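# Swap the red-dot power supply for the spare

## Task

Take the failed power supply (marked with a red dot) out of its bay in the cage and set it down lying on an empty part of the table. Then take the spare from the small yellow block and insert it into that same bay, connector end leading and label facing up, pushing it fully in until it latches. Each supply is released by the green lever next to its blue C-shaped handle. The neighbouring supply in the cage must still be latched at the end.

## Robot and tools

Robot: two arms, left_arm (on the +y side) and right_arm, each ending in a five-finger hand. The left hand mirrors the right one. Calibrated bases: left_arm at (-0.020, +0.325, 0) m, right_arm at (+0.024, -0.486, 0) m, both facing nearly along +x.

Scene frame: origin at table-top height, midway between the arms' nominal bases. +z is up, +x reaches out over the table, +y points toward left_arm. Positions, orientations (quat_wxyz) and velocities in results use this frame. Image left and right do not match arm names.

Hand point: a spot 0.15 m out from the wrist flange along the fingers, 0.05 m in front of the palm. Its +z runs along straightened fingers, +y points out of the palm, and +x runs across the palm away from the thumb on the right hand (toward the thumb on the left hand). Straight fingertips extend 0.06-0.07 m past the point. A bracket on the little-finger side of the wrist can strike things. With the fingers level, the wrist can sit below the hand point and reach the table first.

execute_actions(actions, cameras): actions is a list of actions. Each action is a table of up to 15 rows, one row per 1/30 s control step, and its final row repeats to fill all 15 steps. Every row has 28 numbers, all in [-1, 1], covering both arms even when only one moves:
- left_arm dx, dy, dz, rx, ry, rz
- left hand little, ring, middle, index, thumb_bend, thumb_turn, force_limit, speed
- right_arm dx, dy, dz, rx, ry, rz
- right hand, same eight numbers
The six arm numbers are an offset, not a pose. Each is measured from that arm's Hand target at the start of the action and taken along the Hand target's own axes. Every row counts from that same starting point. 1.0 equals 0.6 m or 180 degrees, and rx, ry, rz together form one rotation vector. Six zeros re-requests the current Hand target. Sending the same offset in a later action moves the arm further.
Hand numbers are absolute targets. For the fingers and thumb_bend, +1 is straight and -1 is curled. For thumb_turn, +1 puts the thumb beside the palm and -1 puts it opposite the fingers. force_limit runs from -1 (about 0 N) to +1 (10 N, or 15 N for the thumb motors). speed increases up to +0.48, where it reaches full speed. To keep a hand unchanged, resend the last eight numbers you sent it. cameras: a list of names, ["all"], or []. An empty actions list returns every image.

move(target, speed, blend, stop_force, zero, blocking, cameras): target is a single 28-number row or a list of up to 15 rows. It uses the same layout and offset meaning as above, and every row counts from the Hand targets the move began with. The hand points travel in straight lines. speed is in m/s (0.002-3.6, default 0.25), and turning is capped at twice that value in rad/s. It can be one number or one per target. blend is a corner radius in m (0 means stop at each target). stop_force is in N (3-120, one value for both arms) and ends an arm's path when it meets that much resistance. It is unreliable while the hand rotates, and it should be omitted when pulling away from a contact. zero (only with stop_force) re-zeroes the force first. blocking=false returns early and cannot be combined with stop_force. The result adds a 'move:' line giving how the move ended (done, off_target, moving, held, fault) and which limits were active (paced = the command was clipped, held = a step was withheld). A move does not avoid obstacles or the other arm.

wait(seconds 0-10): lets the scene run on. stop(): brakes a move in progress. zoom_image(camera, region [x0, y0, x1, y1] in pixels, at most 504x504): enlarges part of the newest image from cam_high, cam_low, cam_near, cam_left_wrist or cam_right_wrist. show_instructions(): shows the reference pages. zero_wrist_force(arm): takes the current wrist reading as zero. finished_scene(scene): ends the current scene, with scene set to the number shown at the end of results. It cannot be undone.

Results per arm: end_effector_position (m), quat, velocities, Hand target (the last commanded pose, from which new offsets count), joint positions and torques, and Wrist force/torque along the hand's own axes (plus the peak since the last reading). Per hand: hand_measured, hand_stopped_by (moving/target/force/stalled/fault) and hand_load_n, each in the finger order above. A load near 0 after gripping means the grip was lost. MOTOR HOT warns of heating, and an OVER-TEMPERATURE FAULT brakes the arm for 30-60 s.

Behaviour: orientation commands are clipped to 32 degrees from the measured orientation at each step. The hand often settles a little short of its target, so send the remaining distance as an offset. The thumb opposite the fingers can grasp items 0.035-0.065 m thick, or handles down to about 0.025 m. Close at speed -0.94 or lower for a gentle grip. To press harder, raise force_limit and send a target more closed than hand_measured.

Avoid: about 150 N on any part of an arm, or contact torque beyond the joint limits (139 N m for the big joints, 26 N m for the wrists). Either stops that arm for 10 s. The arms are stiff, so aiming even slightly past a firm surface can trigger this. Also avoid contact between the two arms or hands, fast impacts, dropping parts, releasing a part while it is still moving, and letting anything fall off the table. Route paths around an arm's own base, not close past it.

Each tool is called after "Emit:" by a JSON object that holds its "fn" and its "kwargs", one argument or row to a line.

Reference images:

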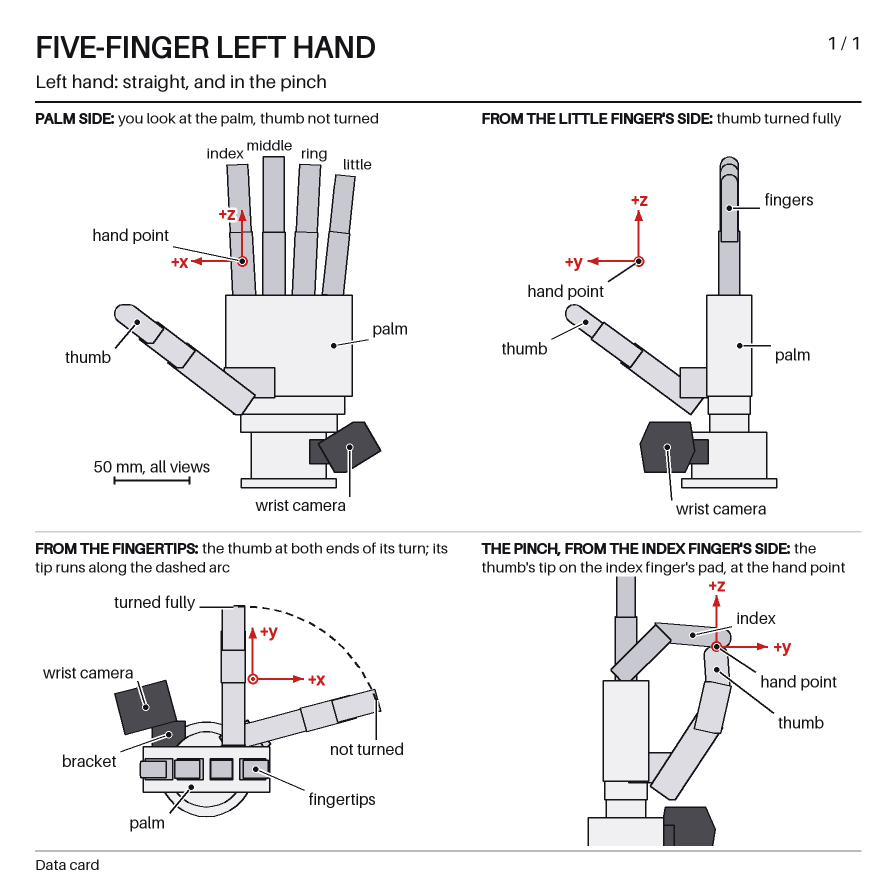

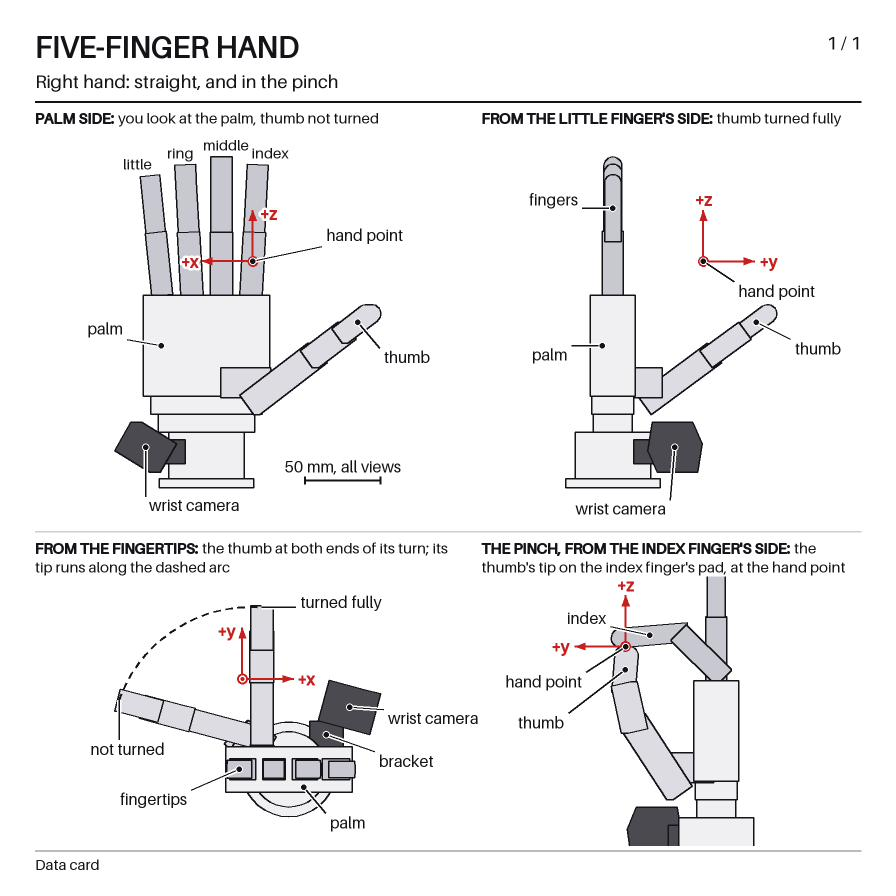

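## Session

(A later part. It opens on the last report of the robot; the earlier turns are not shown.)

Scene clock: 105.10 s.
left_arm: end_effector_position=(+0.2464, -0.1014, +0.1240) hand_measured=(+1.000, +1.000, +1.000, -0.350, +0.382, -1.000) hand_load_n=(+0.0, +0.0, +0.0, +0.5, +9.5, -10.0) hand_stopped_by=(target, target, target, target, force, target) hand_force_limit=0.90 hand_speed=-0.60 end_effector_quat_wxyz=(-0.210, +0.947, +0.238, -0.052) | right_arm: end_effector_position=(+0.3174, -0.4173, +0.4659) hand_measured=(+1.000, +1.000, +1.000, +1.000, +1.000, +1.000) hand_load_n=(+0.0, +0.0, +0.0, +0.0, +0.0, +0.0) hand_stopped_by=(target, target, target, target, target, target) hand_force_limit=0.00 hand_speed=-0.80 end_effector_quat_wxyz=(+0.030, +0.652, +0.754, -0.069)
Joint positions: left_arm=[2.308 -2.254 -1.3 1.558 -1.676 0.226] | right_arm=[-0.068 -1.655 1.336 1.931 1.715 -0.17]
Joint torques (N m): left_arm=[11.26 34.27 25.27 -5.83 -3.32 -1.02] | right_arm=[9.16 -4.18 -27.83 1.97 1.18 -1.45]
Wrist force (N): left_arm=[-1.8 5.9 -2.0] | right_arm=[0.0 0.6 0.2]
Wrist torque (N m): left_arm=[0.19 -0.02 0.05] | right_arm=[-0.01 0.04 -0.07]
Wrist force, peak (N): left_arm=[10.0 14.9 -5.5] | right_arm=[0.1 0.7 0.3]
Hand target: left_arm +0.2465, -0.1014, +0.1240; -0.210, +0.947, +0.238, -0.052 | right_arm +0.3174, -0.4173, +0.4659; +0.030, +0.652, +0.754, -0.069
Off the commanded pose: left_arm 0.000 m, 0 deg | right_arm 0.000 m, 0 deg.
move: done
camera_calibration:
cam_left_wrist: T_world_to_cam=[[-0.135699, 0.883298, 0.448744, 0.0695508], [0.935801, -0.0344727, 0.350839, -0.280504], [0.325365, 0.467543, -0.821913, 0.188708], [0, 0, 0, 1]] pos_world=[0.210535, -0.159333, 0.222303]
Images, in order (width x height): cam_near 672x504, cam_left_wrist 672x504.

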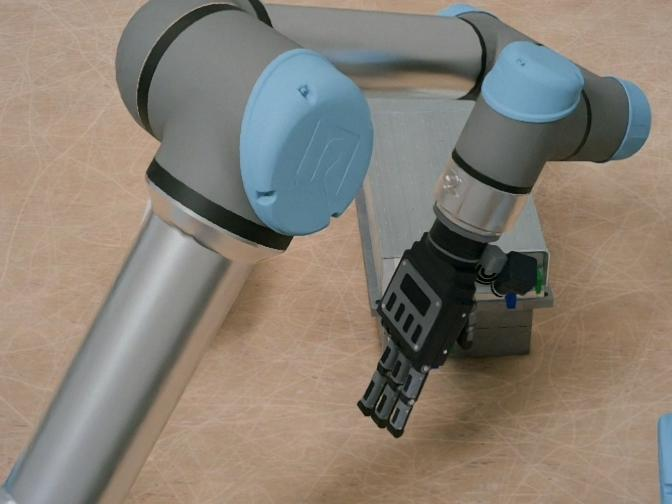

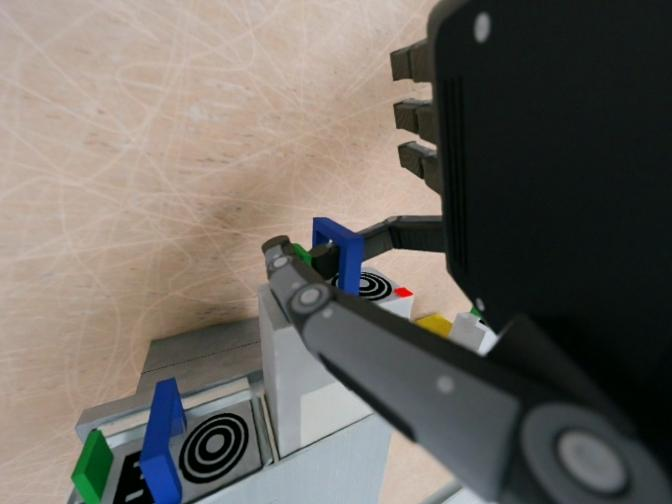

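Emit:
{"fn": "move", "kwargs": {
  "target": [-0.102,-0.0373,0.0174,0,0,0,1,1,1,-0.35,0.3,-1,0.9,-0.6,0,0,0,0,0,0,1,1,1,1,1,1,0,-0.8],
  "speed": 0.05,
  "stop_force": 35,
  "cameras": ["cam_near","cam_left_wrist","cam_high","cam_low"]
}}

Scene clock: 109.50 s.
left_arm: end_effector_position=(+0.1808, -0.1085, +0.1239) hand_measured=(+1.000, +1.000, +1.000, -0.350, +0.380, -1.000) hand_load_n=(+0.0, +0.0, +0.0, +3.0, +3.5, -4.0) hand_stopped_by=(target, target, target, target, force, target) hand_force_limit=0.90 hand_speed=-0.60 end_effector_quat_wxyz=(-0.210, +0.947, +0.238, -0.052) | right_arm: end_effector_position=(+0.3174, -0.4173, +0.4659) hand_measured=(+1.000, +1.000, +1.000, +1.000, +1.000, +1.000) hand_load_n=(+0.0, +0.0, +0.0, +0.0, -0.5, +0.0) hand_stopped_by=(target, target, target, target, target, target) hand_force_limit=0.00 hand_speed=-0.80 end_effector_quat_wxyz=(+0.030, +0.652, +0.754, -0.069)
Joint positions: left_arm=[2.203 -2.205 -1.386 1.587 -1.632 0.13] | right_arm=[-0.068 -1.655 1.336 1.931 1.715 -0.17]
Joint torques (N m): left_arm=[10.37 33.06 26.57 -5.33 -2.91 -0.67] | right_arm=[8.3 -4.16 -27.12 1.98 1.16 -2.07]
Wrist force (N): left_arm=[-1.4 1.7 2.5] | right_arm=[0.3 0.5 0.2]
Wrist torque (N m): left_arm=[0.05 -0.02 -0.05] | right_arm=[-0.01 -0.02 -0.05]
Wrist force, peak (N): left_arm=[11.0 11.1 -3.4] | right_arm=[0.2 0.8 0.0]
Hand target: left_arm +0.1808, -0.1085, +0.1239; -0.210, +0.947, +0.238, -0.052 | right_arm +0.3174, -0.4173, +0.4659; +0.030, +0.652, +0.754, -0.069
Off the commanded pose: left_arm 0.000 m, 0 deg | right_arm 0.000 m, 0 deg.
move: done
camera_calibration:
cam_left_wrist: T_world_to_cam=[[-0.135699, 0.883298, 0.448744, 0.0669068], [0.935801, -0.0344727, 0.350839, -0.219267], [0.325365, 0.467543, -0.821913, 0.213404], [0, 0, 0, 1]] pos_world=[0.144835, -0.166433, 0.222303]
Images, in order (width x height): cam_high 672x504, cam_low 672x504, cam_near 672x504, cam_left_wrist 672x504.

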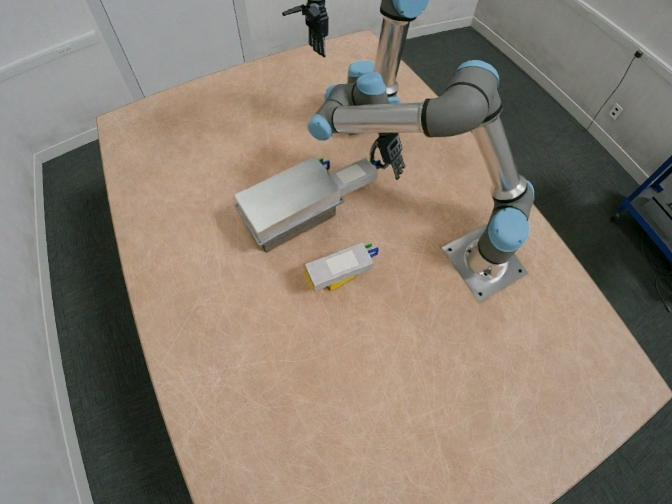

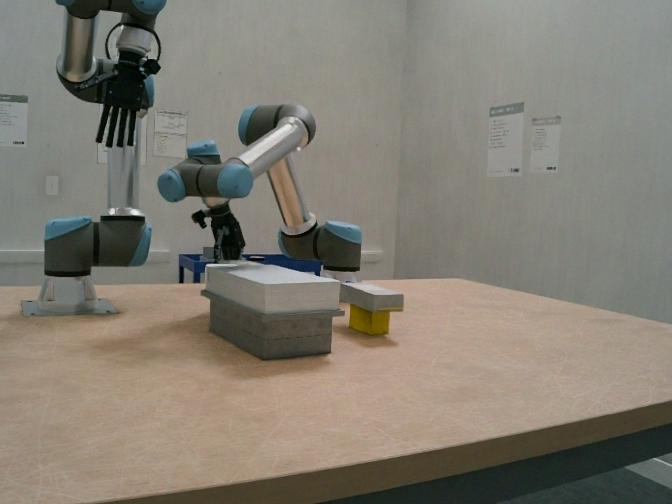

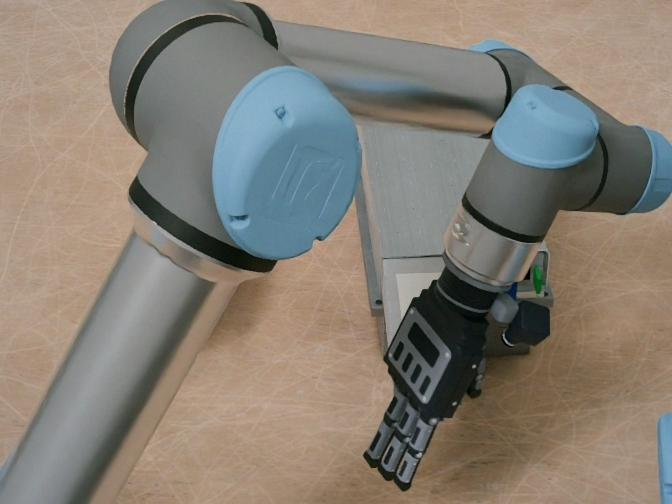

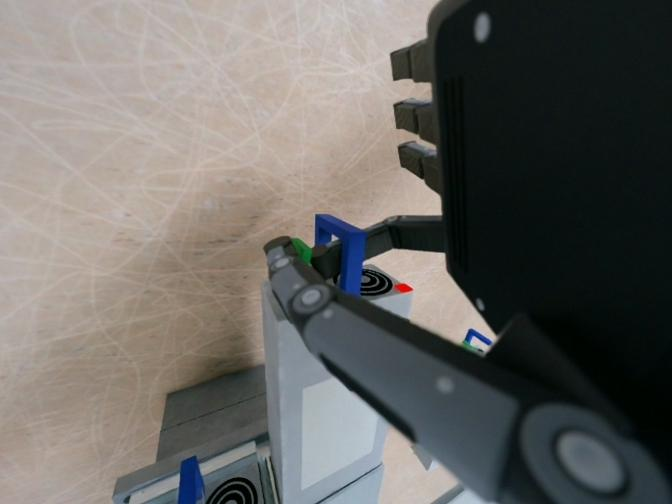

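Emit:
{"fn": "move", "kwargs": {
  "target": [
    [0,0,0,0,0,0,1,1,1,-0.35,1,-1,0.9,-0.5,0,0,0,0,0,0,1,1,1,1,1,1,0,-0.8],
    [0.0046,0.0017,-0.0008,0,0,0,1,1,1,-0.35,1,-1,0.9,-0.5,0,0,0,0,0,0,1,1,1,1,1,1,0,-0.8]
  ],
  "speed": 0.03,
  "cameras": ["cam_near","cam_left_wrist"]
}}

Emit:
{"fn": "zoom_image", "kwargs": {
  "camera": "cam_near",
  "region": [350, 230, 560, 420]
}}

Scene clock: 119.47 s.
left_arm: end_effector_position=(+0.1839, -0.1082, +0.1239) hand_measured=(+1.000, +1.000, +1.000, -0.350, +1.000, -1.000) hand_load_n=(+0.0, +0.0, +0.0, +3.0, +0.0, +0.0) hand_stopped_by=(target, target, target, target, target, target) hand_force_limit=0.90 hand_speed=-0.50 end_effector_quat_wxyz=(-0.210, +0.947, +0.238, -0.052) | right_arm: end_effector_position=(+0.3174, -0.4173, +0.4659) hand_measured=(+1.000, +1.000, +1.000, +1.000, +1.000, +1.000) hand_load_n=(+0.0, +0.0, +0.0, +0.0, +0.0, +0.0) hand_stopped_by=(target, target, target, target, target, target) hand_force_limit=0.00 hand_speed=-0.80 end_effector_quat_wxyz=(+0.030, +0.652, +0.754, -0.069)
Joint positions: left_arm=[2.208 -2.207 -1.383 1.586 -1.634 0.134] | right_arm=[-0.068 -1.655 1.336 1.931 1.715 -0.17]
Joint torques (N m): left_arm=[2 36.44 22.4 -4.89 -2.81 0.04] | right_arm=[8.16 -3.9 -27.28 1.87 1.3 -1.45]
Wrist force (N): left_arm=[-2.3 0.5 2.8] | right_arm=[-0.2 0.4 0.2]
Wrist torque (N m): left_arm=[0.07 -0.03 -0.11] | right_arm=[-0.04 0.05 -0.09]
Wrist force, peak (N): left_arm=[-2.2 0.8 3.0] | right_arm=[0.3 0.7 0.1]
Hand target: left_arm +0.1838, -0.1082, +0.1239; -0.210, +0.947, +0.238, -0.052 | right_arm +0.3174, -0.4173, +0.4659; +0.030, +0.652, +0.754, -0.069
Off the commanded pose: left_arm 0.000 m, 0 deg | right_arm 0.000 m, 0 deg.
move: done
camera_calibration:
cam_left_wrist: T_world_to_cam=[[-0.135699, 0.883298, 0.448744, 0.0670625], [0.935801, -0.0344727, 0.350839, -0.222157], [0.325365, 0.467543, -0.821913, 0.212256], [0, 0, 0, 1]] pos_world=[0.147935, -0.166133, 0.222303]
Images, in order (width x height): cam_near 672x504, cam_left_wrist 672x504.

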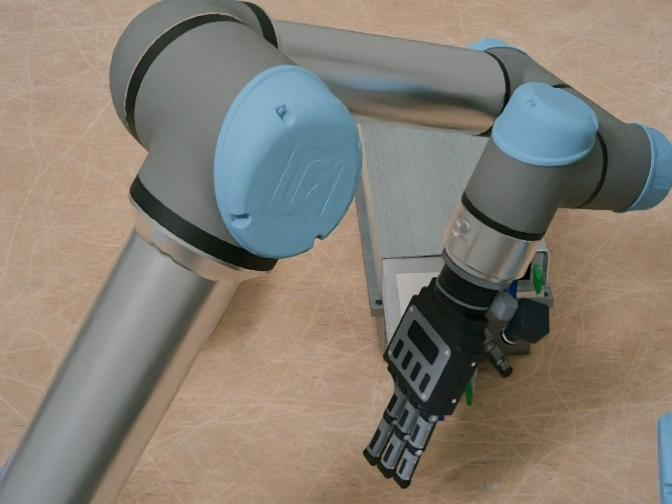

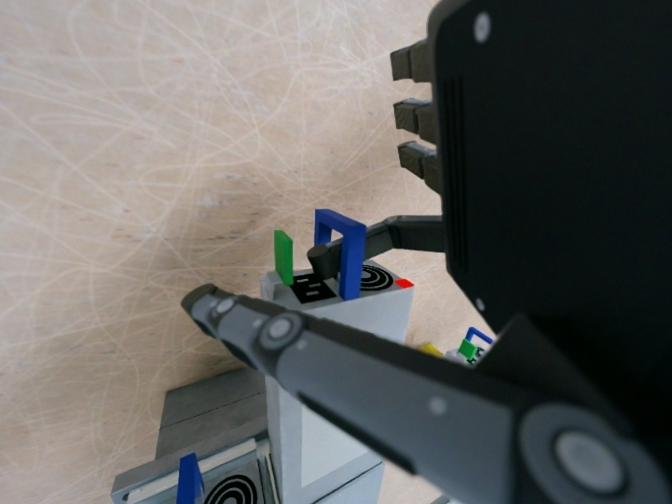

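Scaled by 2.400 from the camera's 672x504 image, which has a finer 960x720 frame.

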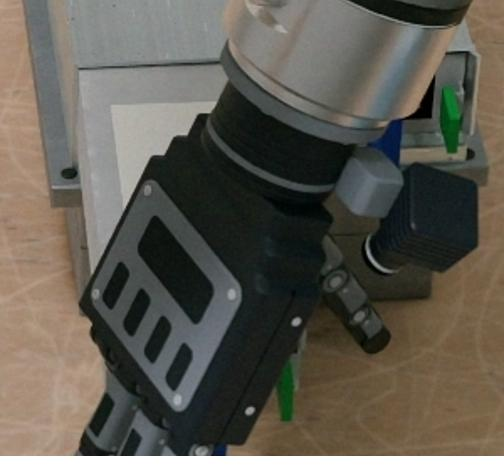

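Emit:
{"fn": "move", "kwargs": {
  "target": [
    [0,0.0021,0.0045,0,0,0,1,1,1,-0.35,1,-1,0.9,-0.5,0,0,0,0,0,0,1,1,1,1,1,1,0,-0.8],
    [0.01155,-0.0238,0.0166,0,0,0,1,1,1,-0.35,1,-1,0.9,-0.5,0,0,0,0,0,0,1,1,1,1,1,1,0,-0.8],
    [-0.0811,-0.0577,0.0324,0,0,0,1,1,1,-0.35,1,-1,0.9,-0.5,0,0,0,0,0,0,1,1,1,1,1,1,0,-0.8]
  ],
  "speed": [0.01,0.03,0.06],
  "cameras": ["cam_near","cam_left_wrist"]
}}

Emit:
{"fn": "zoom_image", "kwargs": {
  "camera": "cam_near",
  "region": [350, 230, 560, 420]
}}

Scene clock: 122.63 s.
left_arm: end_effector_position=(+0.1221, -0.0963, +0.1210) hand_measured=(+1.000, +1.000, +1.000, -0.350, +1.000, -1.000) hand_load_n=(+0.0, +0.0, +0.0, +0.0, +0.0, +0.0) hand_stopped_by=(target, target, target, target, target, target) hand_force_limit=0.90 hand_speed=-0.50 end_effector_quat_wxyz=(-0.210, +0.947, +0.238, -0.053) | right_arm: end_effector_position=(+0.3174, -0.4173, +0.4659) hand_measured=(+1.000, +1.000, +1.000, +1.000, +1.000, +1.000) hand_load_n=(+0.0, +0.0, +0.0, +0.0, +0.0, +0.0) hand_stopped_by=(target, target, target, target, target, target) hand_force_limit=0.00 hand_speed=-0.80 end_effector_quat_wxyz=(+0.030, +0.652, +0.754, -0.069)
Joint positions: left_arm=[2.119 -2.141 -1.503 1.638 -1.596 0.054] | right_arm=[-0.068 -1.655 1.336 1.931 1.715 -0.17]
Joint torques (N m): left_arm=[8.9 34.76 25.43 -2.16 -2.55 1.22] | right_arm=[7.39 -5.71 -27.24 2.13 1.46 -1.45]
Wrist force (N): left_arm=[-0.2 0.1 0.3] | right_arm=[0.2 0.6 0.1]
Wrist torque (N m): left_arm=[0.08 0.04 -0.14] | right_arm=[-0.01 0.01 -0.06]
Wrist force, peak (N): left_arm=[9.0 1.4 -0.8] | right_arm=[0.3 0.8 0.0]
Hand target: left_arm +0.1222, -0.0963, +0.1210; -0.210, +0.947, +0.238, -0.052 | right_arm +0.3174, -0.4173, +0.4659; +0.030, +0.652, +0.754, -0.069
Off the commanded pose: left_arm 0.000 m, 0 deg | right_arm 0.000 m, 0 deg.
move: done
camera_calibration:
cam_left_wrist: T_world_to_cam=[[-0.135662, 0.883396, 0.448561, 0.0495626], [0.935836, -0.0343866, 0.350753, -0.162833], [0.325278, 0.467364, -0.822049, 0.224344], [0, 0, 0, 1]] pos_world=[0.0861349, -0.154233, 0.219304]
Images, in order (width x height): cam_near 672x504, cam_left_wrist 672x504.

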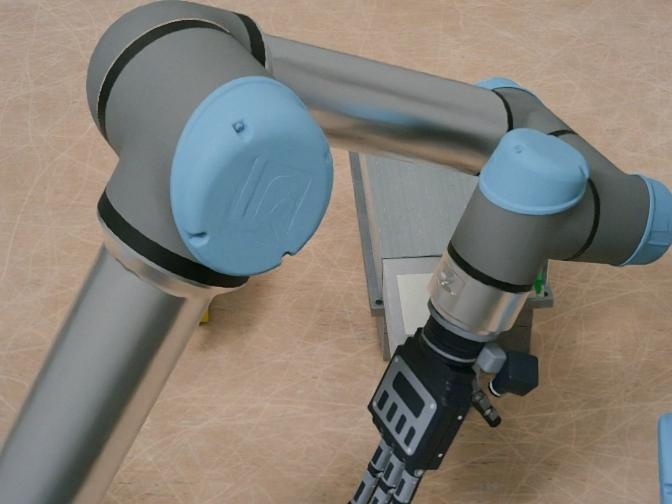

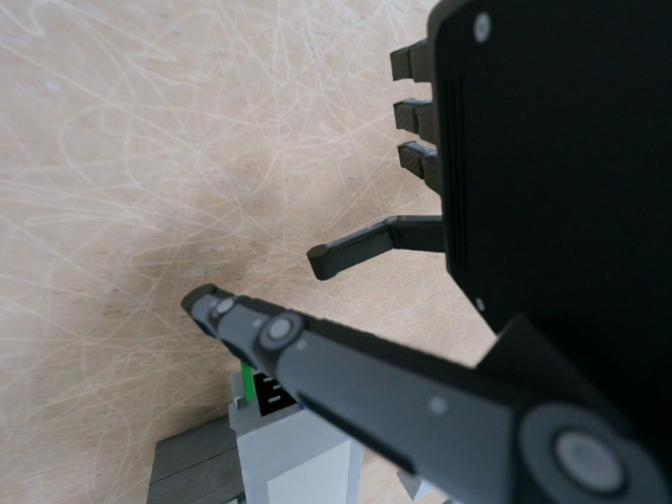

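Scaled by 2.400 from the camera's 672x504 image, which has a finer 960x720 frame.

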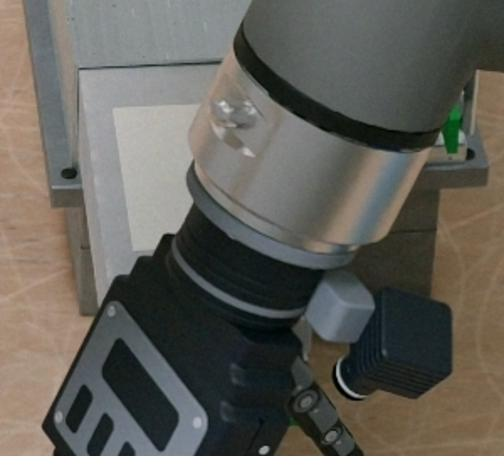

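Emit:
{"fn": "move", "kwargs": {
  "target": [0.2111,-0.3942,-0.1453,-0.1373,0.0267,0.1202,-1,-1,-1,-0.3,1,-1,0.2,0,-0.0262,0.476,0.0832,-0.5151,-0.0010,0.0718,1,1,1,1,1,1,0,-0.8],
  "speed": 0.3,
  "cameras": ["cam_near","cam_high"]
}}

Emit:
{"fn": "zoom_image", "kwargs": {
  "camera": "cam_near",
  "region": [350, 230, 560, 420]
}}

Scene clock: 128.27 s.
left_arm: end_effector_position=(+0.1499, +0.1198, +0.3001) hand_measured=(-1.000, -1.000, -1.000, -0.300, +1.000, -1.000) hand_load_n=(+0.0, +0.0, +0.0, +0.0, +0.0, +0.0) hand_stopped_by=(target, target, target, target, target, target) hand_force_limit=0.20 hand_speed=0.00 end_effector_quat_wxyz=(+0.000, +0.999, +0.054, +0.000) | right_arm: end_effector_position=(+0.5996, -0.4000, +0.4001) hand_measured=(+1.000, +1.000, +1.000, +1.000, +1.000, +1.000) hand_load_n=(+0.0, +0.0, +0.0, +0.0, +0.0, +0.0) hand_stopped_by=(target, target, target, target, target, target) hand_force_limit=0.00 hand_speed=-0.80 end_effector_quat_wxyz=(+0.499, +0.501, +0.500, +0.499)
Joint positions: left_arm=[3.029 -1.226 -1.947 1.602 -1.572 1.353] | right_arm=[-0.089 -1.677 2.055 -0.376 1.522 0.001]
Joint torques (N m): left_arm=[9.31 -6.99 26.85 0.01 -2.43 1.14] | right_arm=[-10.58 -7 -33.17 -3.18 -1.01 -1.6]
Wrist force (N): left_arm=[-0.3 0.1 0.2] | right_arm=[-0.6 -0.1 0.2]
Wrist torque (N m): left_arm=[0.06 0.06 0.03] | right_arm=[-0.25 0.10 0.13]
Wrist force, peak (N): left_arm=[-0.5 1.2 0.1] | right_arm=[-0.7 -0.9 1.0]
Hand target: left_arm +0.1500, +0.1198, +0.3002; +0.000, +0.999, +0.054, +0.000 | right_arm +0.5997, -0.4001, +0.4001; +0.499, +0.501, +0.500, +0.499
Off the commanded pose: left_arm 0.000 m, 0 deg | right_arm 0.000 m, 0 deg.
move: done
Images, in order (width x height): cam_high 672x504, cam_near 672x504.

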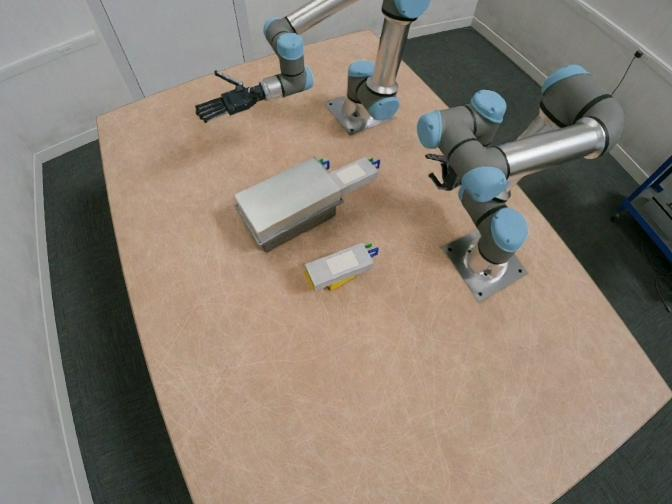

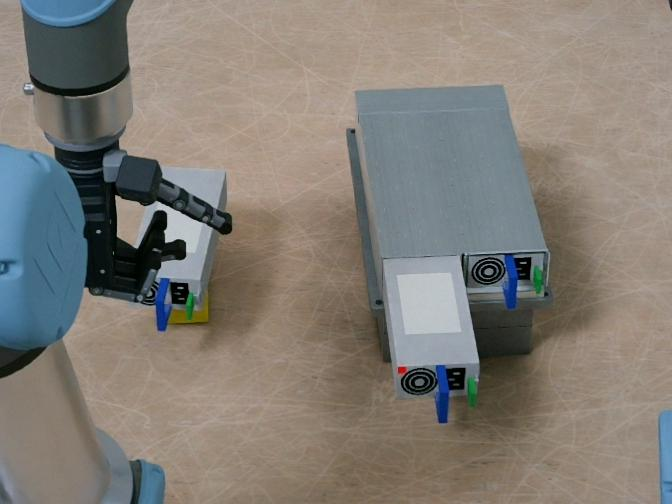

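Scaled by 2.400 from the camera's 672x504 image, which has a finer 960x720 frame.

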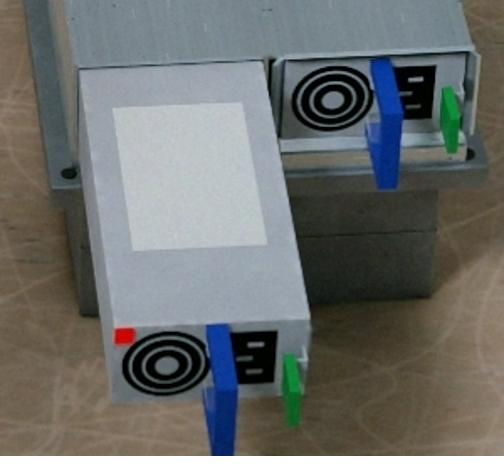

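Emit:
{"fn": "move", "kwargs": {
  "target": [0,0,0,0,0,0,-1,-1,-1,-0.3,1,-1,0.2,0,0.2657,-0.25,-0.4932,0,0.6011,0,1,1,1,1,1,-1,0,0],
  "speed": 0.3,
  "cameras": ["cam_near","cam_right_wrist","cam_high"]
}}

Scene clock: 137.90 s.
left_arm: end_effector_position=(+0.1500, +0.1198, +0.3002) hand_measured=(-1.000, -1.000, -1.000, -0.300, +1.000, -1.000) hand_load_n=(+0.0, +0.5, +0.0, +0.0, +0.0, +0.0) hand_stopped_by=(target, target, target, target, target, target) hand_force_limit=0.20 hand_speed=0.00 end_effector_quat_wxyz=(+0.000, +0.999, +0.054, +0.000) | right_arm: end_effector_position=(+0.3036, -0.2404, +0.2509) hand_measured=(+1.000, +1.000, +1.000, +1.000, +1.000, -1.000) hand_load_n=(+0.0, +0.0, +0.0, +0.0, +0.0, +0.0) hand_stopped_by=(target, target, target, target, target, target) hand_force_limit=0.00 hand_speed=0.00 end_effector_quat_wxyz=(-0.112, -0.111, +0.698, +0.699)
Joint positions: left_arm=[3.029 -1.226 -1.946 1.602 -1.572 1.353] | right_arm=[-0.462 -1.472 2.324 -0.851 -0.739 0]
Joint torques (N m): left_arm=[-4.1 -9.26 27.72 -4.15 -2.51 -0.98] | right_arm=[-0.3 -16.8 -1.35 1.59 -0.56 -1.38]
Wrist force (N): left_arm=[-0.3 0.1 0.1] | right_arm=[-0.2 -0.1 0.5]
Wrist torque (N m): left_arm=[0.06 0.05 0.01] | right_arm=[-0.26 0.04 0.17]
Wrist force, peak (N): left_arm=[-0.2 -0.2 0.6] | right_arm=[-0.3 -0.8 1.0]
Hand target: left_arm +0.1500, +0.1198, +0.3002; +0.000, +0.999, +0.054, +0.000 | right_arm +0.3035, -0.2404, +0.2508; -0.112, -0.111, +0.698, +0.699
Off the commanded pose: left_arm 0.000 m, 0 deg | right_arm 0.000 m, 0 deg.
move: done
camera_calibration:
cam_right_wrist: T_world_to_cam=[[-0.284239, -0.0902724, 0.954494, -0.170506], [0.933687, -0.252224, 0.254188, -0.40845], [0.2178, 0.963449, 0.155978, 0.242806], [0, 0, 0, 1]] pos_world=[0.280017, -0.352344, 0.228698]
Images, in order (width x height): cam_high 672x504, cam_near 672x504, cam_right_wrist 672x504.

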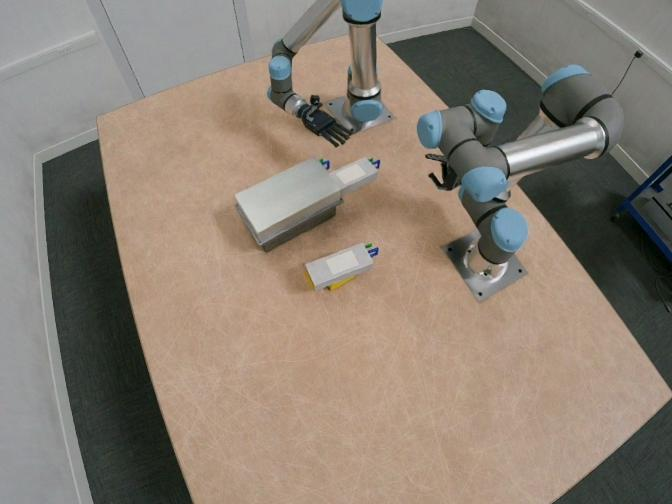

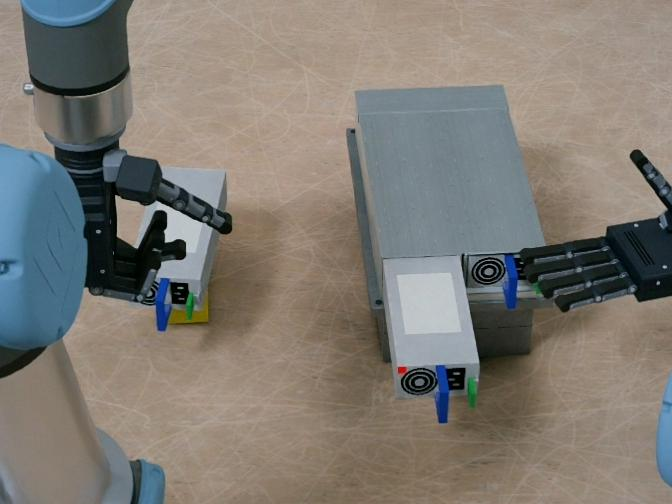

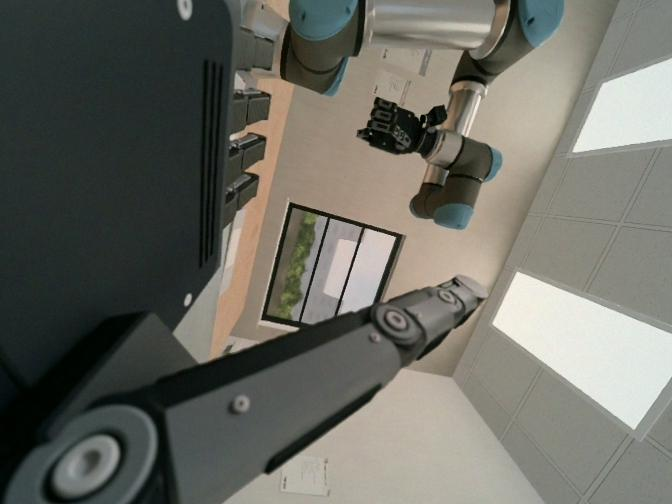

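Emit:
{"fn": "zoom_image", "kwargs": {
  "camera": "cam_near",
  "region": [500, 220, 660, 330]
}}

Scaled by 3.150 from the camera's 672x504 image, which has a finer 960x720 frame.

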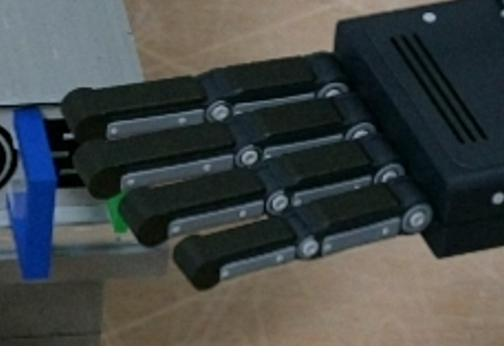

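Emit:
{"fn": "move", "kwargs": {
  "target": [
    [0,0,0,0,0,0,-1,-1,-1,-0.3,1,-1,0.2,0,0,-0.1813,0,0,0,0,1,1,1,1,1,-1,0,0],
    [0,0,0,0,0,0,-1,-1,-1,-0.3,1,-1,0.2,0,0,-0.1813,0.12,0,0,0,1,1,1,1,1,-1,0,0]
  ],
  "speed": [0.15,0.1],
  "stop_force": 5,
  "cameras": ["cam_near","cam_right_wrist","cam_low"]
}}

Emit:
{"fn": "zoom_image", "kwargs": {
  "camera": "cam_near",
  "region": [380, 230, 620, 430]
}}

Scene clock: 141.53 s.
left_arm: end_effector_position=(+0.1500, +0.1198, +0.3002) hand_measured=(-1.000, -1.000, -1.000, -0.300, +1.000, -1.000) hand_load_n=(+0.0, +0.0, +0.0, +0.0, +0.0, +0.0) hand_stopped_by=(target, target, target, target, target, target) hand_force_limit=0.20 hand_speed=0.00 end_effector_quat_wxyz=(+0.000, +0.999, +0.054, +0.000) | right_arm: end_effector_position=(+0.2808, -0.1719, +0.1422) hand_measured=(+1.000, +1.000, +1.000, +1.000, +1.000, -1.000) hand_load_n=(+0.0, +0.0, +0.0, +0.0, +0.0, +0.0) hand_stopped_by=(target, target, target, target, target, target) hand_force_limit=0.00 hand_speed=0.00 end_effector_quat_wxyz=(-0.112, -0.111, +0.698, +0.699)
Joint positions: left_arm=[3.029 -1.226 -1.946 1.602 -1.572 1.353] | right_arm=[-0.264 -1.176 2.436 -1.258 -0.541 0]
Joint torques (N m): left_arm=[-3.98 -9.59 27.16 -4.09 -2.43 -0.98] | right_arm=[10.54 -13 -17.83 1.93 1.64 -1.49]
Wrist force (N): left_arm=[-0.3 -0.2 0.3] | right_arm=[-0.7 -0.2 0.1]
Wrist torque (N m): left_arm=[0.00 0.07 0.01] | right_arm=[-0.28 0.10 0.09]
Wrist force, peak (N): left_arm=[-0.3 -0.2 0.5] | right_arm=[-0.4 -1.7 -0.3]
Hand target: left_arm +0.1500, +0.1198, +0.3002; +0.000, +0.999, +0.054, +0.000 | right_arm +0.2808, -0.1719, +0.1422; -0.112, -0.111, +0.698, +0.699
Off the commanded pose: left_arm 0.000 m, 0 deg | right_arm 0.000 m, 0 deg.
move: done
camera_calibration:
cam_right_wrist: T_world_to_cam=[[-0.284118, -0.0903624, 0.954522, -0.0671097], [0.933768, -0.252031, 0.254082, -0.342208], [0.217609, 0.963491, 0.155984, 0.19879], [0, 0, 0, 1]] pos_world=[0.257217, -0.283844, 0.119998]
Images, in order (width x height): cam_low 672x504, cam_near 672x504, cam_right_wrist 672x504.

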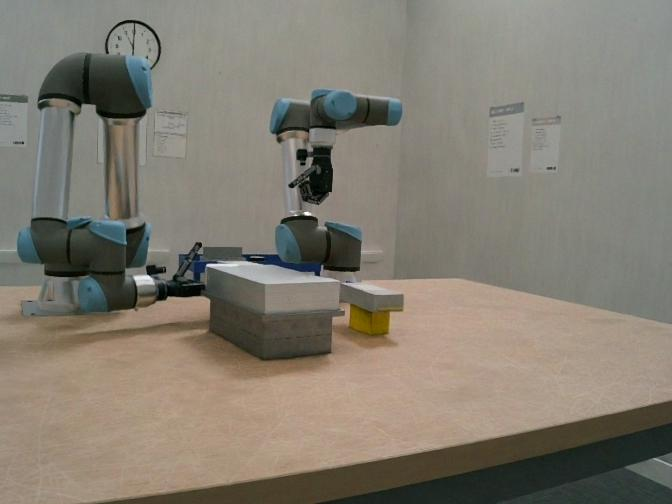

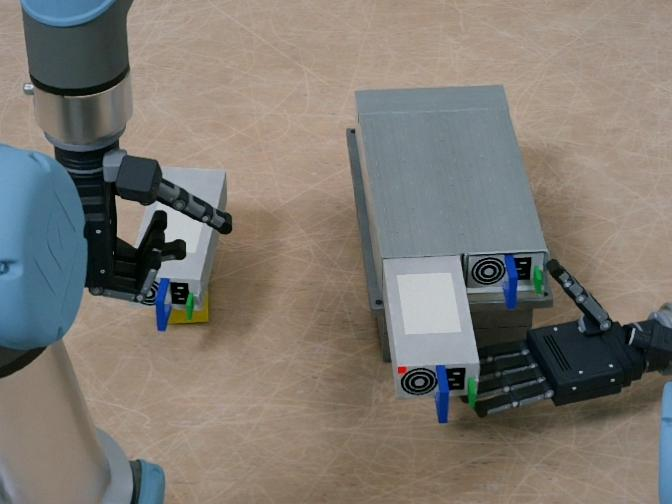

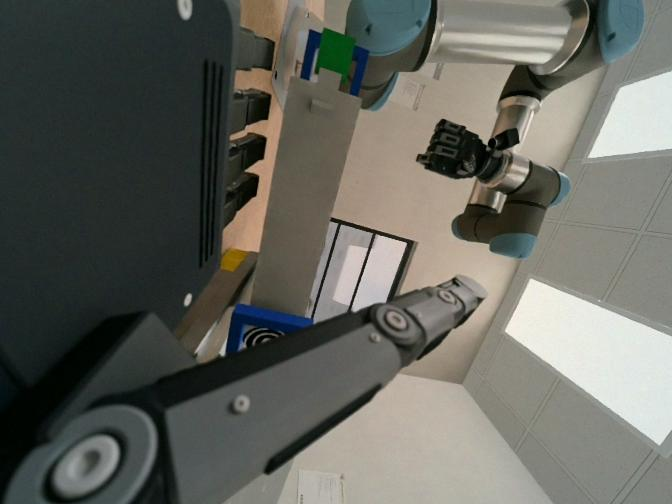

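Scaled by 2.100 from the camera's 672x504 image, which has a finer 960x720 frame.

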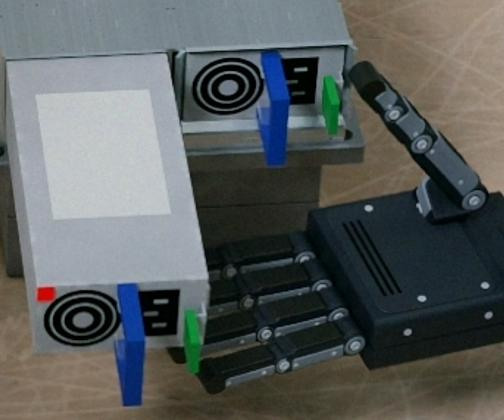

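Emit:
{"fn": "move", "kwargs": {
  "target": [0,0,0,0,0,0,-1,-1,-1,-0.3,1,-1,0.2,0,0,0,0.0967,0,0,0,1,1,1,1,1,-1,0,0],
  "speed": 0.1,
  "stop_force": 5
}}

Emit:
{"fn": "move", "kwargs": {
  "target": [0,0,0,0,0,0,-1,-1,-1,-0.3,1,-1,0.2,0,0,0.035,0,0,0,0,1,1,1,1,1,-1,0,0],
  "speed": 0.015,
  "stop_force": 3,
  "cameras": ["cam_near","cam_right_wrist","cam_low"]
}}

Emit:
{"fn": "zoom_image", "kwargs": {
  "camera": "cam_near",
  "region": [380, 230, 620, 430]
}}

Scene clock: 145.40 s.
left_arm: end_effector_position=(+0.1500, +0.1198, +0.3002) hand_measured=(-1.000, -1.000, -1.000, -0.300, +1.000, -1.000) hand_load_n=(+0.0, +0.0, +0.0, +0.0, +0.0, +0.0) hand_stopped_by=(target, target, target, target, target, target) hand_force_limit=0.20 hand_speed=0.00 end_effector_quat_wxyz=(+0.000, +0.999, +0.054, +0.000) | right_arm: end_effector_position=(+0.2627, -0.1168, +0.1422) hand_measured=(+1.000, +1.000, +1.000, +1.000, +1.000, -1.000) hand_load_n=(+0.0, +0.0, +0.0, +0.0, +0.0, +0.0) hand_stopped_by=(target, target, target, target, target, target) hand_force_limit=0.00 hand_speed=0.00 end_effector_quat_wxyz=(-0.112, -0.111, +0.698, +0.699)
Joint positions: left_arm=[3.029 -1.226 -1.946 1.602 -1.572 1.353] | right_arm=[-0.079 -1.177 2.437 -1.257 -0.356 -0.002]
Joint torques (N m): left_arm=[-4.18 -8.79 26.29 -4.2 -2.45 -1.05] | right_arm=[10.96 -24.97 5.83 -0.44 1.41 1.28]
Wrist force (N): left_arm=[-0.1 -0.2 0.0] | right_arm=[-0.8 -0.2 0.4]
Wrist torque (N m): left_arm=[0.02 0.03 0.02] | right_arm=[-0.31 0.12 0.09]
Wrist force, peak (N): left_arm=[-0.3 -0.4 0.5] | right_arm=[-0.6 0.1 1.2]
Hand target: left_arm +0.1500, +0.1198, +0.3002; +0.000, +0.999, +0.054, +0.000 | right_arm +0.2627, -0.1168, +0.1422; -0.112, -0.111, +0.698, +0.699
Off the commanded pose: left_arm 0.000 m, 0 deg | right_arm 0.000 m, 0 deg.
move: done

Scene clock: 146.73 s.
left_arm: end_effector_position=(+0.1500, +0.1198, +0.3002) hand_measured=(-1.000, -1.000, -1.000, -0.300, +1.000, -1.000) hand_load_n=(+0.0, +0.0, +0.0, +0.0, +0.0, +0.0) hand_stopped_by=(target, target, target, target, target, target) hand_force_limit=0.20 hand_speed=0.00 end_effector_quat_wxyz=(+0.000, +0.999, +0.054, +0.000) | right_arm: end_effector_position=(+0.2628, -0.1168, +0.1503) hand_measured=(+1.000, +1.000, +1.000, +1.000, +1.000, -1.000) hand_load_n=(+0.0, +0.0, +0.0, +0.0, +0.0, +0.0) hand_stopped_by=(target, target, target, target, target, target) hand_force_limit=0.00 hand_speed=0.00 end_effector_quat_wxyz=(-0.112, -0.111, +0.698, +0.699)
Joint positions: left_arm=[3.029 -1.226 -1.946 1.602 -1.572 1.353] | right_arm=[-0.079 -1.205 2.435 -1.227 -0.356 -0.002]
Joint torques (N m): left_arm=[-4.45 -8.78 26.3 -4.15 -2.45 -0.98] | right_arm=[9.25 -24.3 5.27 0.85 1.07 1.51]
Wrist force (N): left_arm=[-0.2 -0.1 0.4] | right_arm=[0.3 -1.8 0.2]
Wrist torque (N m): left_arm=[0.01 0.05 0.02] | right_arm=[-0.26 0.11 0.03]
Wrist force, peak (N): left_arm=[-0.4 -0.2 0.3] | right_arm=[1.1 -3.9 0.5]
Hand target: left_arm +0.1500, +0.1198, +0.3002; +0.000, +0.999, +0.054, +0.000 | right_arm +0.2627, -0.1168, +0.1503; -0.112, -0.111, +0.698, +0.699 (not the last commanded pose)
Off the commanded pose: left_arm 0.000 m, 0 deg | right_arm 0.013 m, 0 deg.
move: contact (right_arm)
camera_calibration:
cam_right_wrist: T_world_to_cam=[[-0.284124, -0.0903898, 0.954517, -0.0751045], [0.933789, -0.251941, 0.254096, -0.313489], [0.217514, 0.963512, 0.155987, 0.148389], [0, 0, 0, 1]] pos_world=[0.239117, -0.228744, 0.128198]
Images, in order (width x height): cam_low 672x504, cam_near 672x504, cam_right_wrist 672x504.

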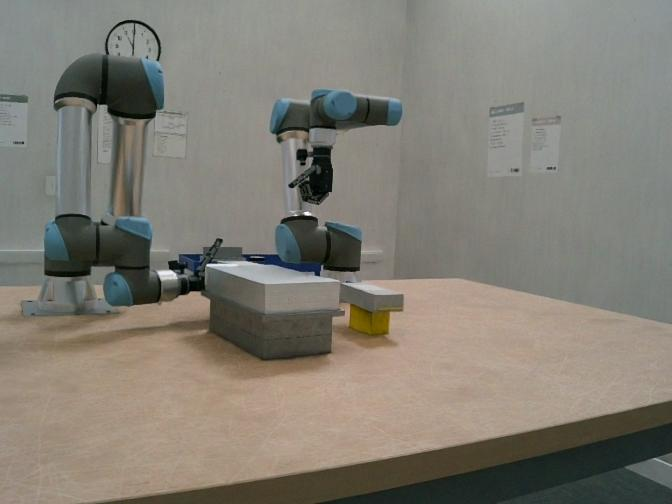

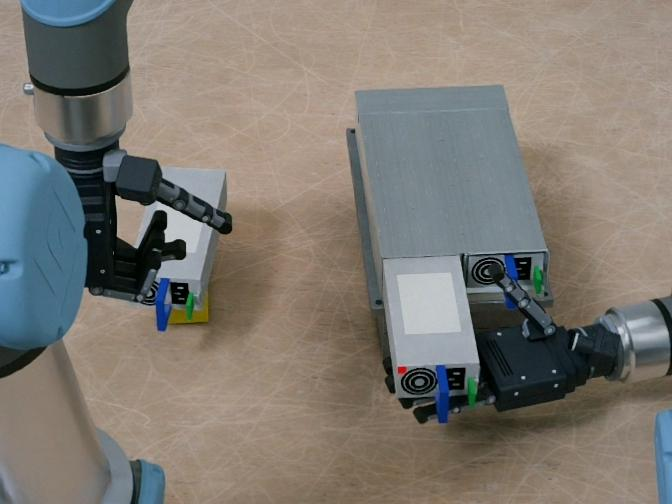

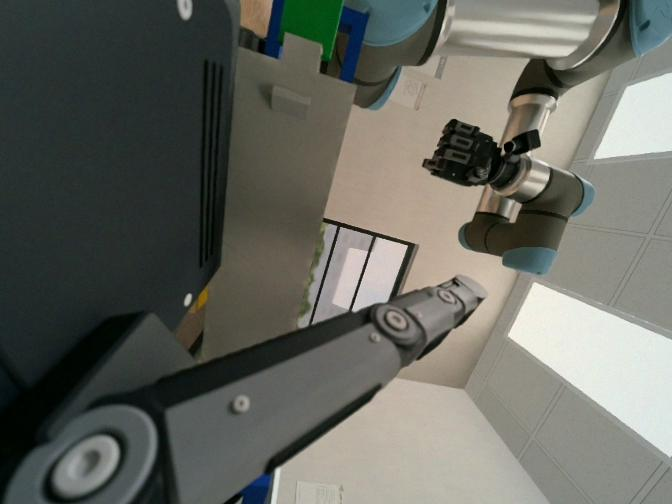

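Scaled by 2.100 from the camera's 672x504 image, which has a finer 960x720 frame.

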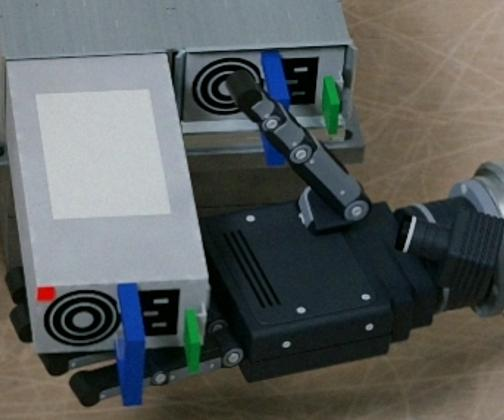

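Emit:
{"fn": "move", "kwargs": {
  "target": [
    [0,0,0,0,0,0,-1,-1,-1,-0.3,1,-1,0.2,0,0,0.0067,0,0,0,0,1,1,1,1,1,-1,0,0],
    [0,0,0,0,0,0,-1,-1,-1,-0.3,1,-1,0.2,0,0,0.0067,0,0,0,0,1,1,1,1,-0.3,-1,0.6,-0.3]
  ],
  "speed": 0.015,
  "cameras": ["cam_near","cam_right_wrist"]
}}

Emit:
{"fn": "zoom_image", "kwargs": {
  "camera": "cam_near",
  "region": [380, 230, 620, 430]
}}

Scene clock: 149.50 s.
left_arm: end_effector_position=(+0.1500, +0.1198, +0.3002) hand_measured=(-1.000, -1.000, -1.000, -0.300, +1.000, -1.000) hand_load_n=(+0.0, +0.5, +0.0, +0.0, +0.0, +0.0) hand_stopped_by=(target, target, target, target, target, target) hand_force_limit=0.20 hand_speed=0.00 end_effector_quat_wxyz=(+0.000, +0.999, +0.054, +0.000) | right_arm: end_effector_position=(+0.2628, -0.1168, +0.1544) hand_measured=(+1.000, +1.000, +1.000, +1.000, -0.118, -1.000) hand_load_n=(+0.0, +0.0, +0.0, +0.0, +11.5, +0.5) hand_stopped_by=(target, target, target, target, force, target) hand_force_limit=0.60 hand_speed=-0.30 end_effector_quat_wxyz=(-0.112, -0.111, +0.698, +0.699)
Joint positions: left_arm=[3.029 -1.226 -1.946 1.602 -1.572 1.353] | right_arm=[-0.079 -1.218 2.434 -1.212 -0.356 -0.002]
Joint torques (N m): left_arm=[-4.64 -9.7 25.78 -4.19 -2.4 -1.05] | right_arm=[3.95 -12.04 -17.7 -0.59 -0.16 -1.3]
Wrist force (N): left_arm=[-0.3 0.0 0.1] | right_arm=[2.2 0.0 0.1]
Wrist torque (N m): left_arm=[0.04 0.05 0.01] | right_arm=[-0.17 0.07 -0.21]
Wrist force, peak (N): left_arm=[-0.2 -0.1 0.5] | right_arm=[-2.8 -3.6 0.4]
Hand target: left_arm +0.1500, +0.1198, +0.3002; +0.000, +0.999, +0.054, +0.000 | right_arm +0.2628, -0.1168, +0.1544; -0.112, -0.111, +0.698, +0.699
Off the commanded pose: left_arm 0.000 m, 0 deg | right_arm 0.000 m, 0 deg.
move: done
camera_calibration:
cam_right_wrist: T_world_to_cam=[[-0.284124, -0.0903898, 0.954517, -0.0789226], [0.933789, -0.251941, 0.254096, -0.314506], [0.217514, 0.963512, 0.155987, 0.147765], [0, 0, 0, 1]] pos_world=[0.239117, -0.228744, 0.132198]
Images, in order (width x height): cam_near 672x504, cam_right_wrist 672x504.

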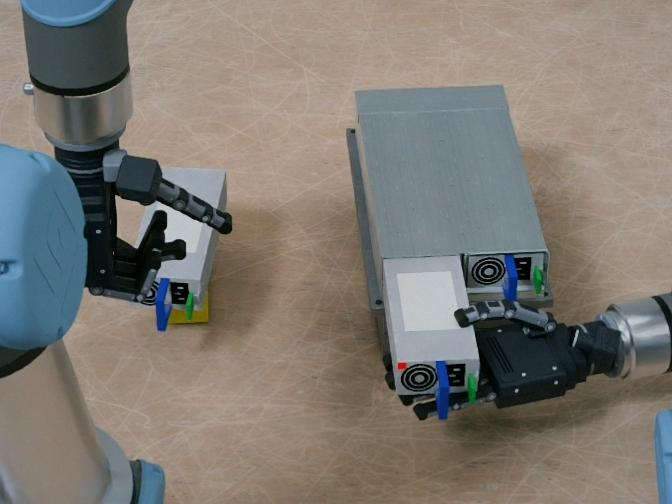

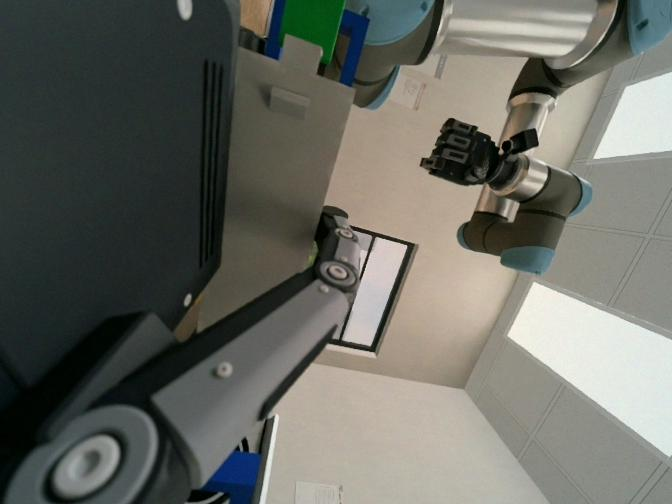

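Scaled by 2.100 from the camera's 672x504 image, which has a finer 960x720 frame.

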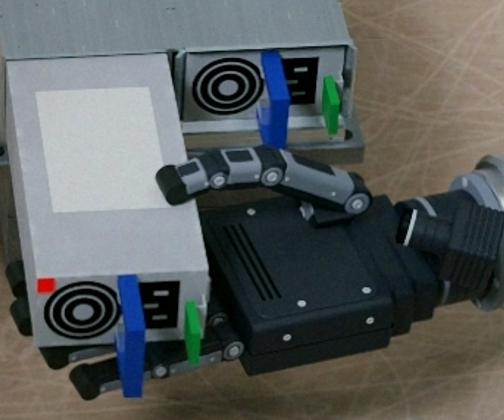

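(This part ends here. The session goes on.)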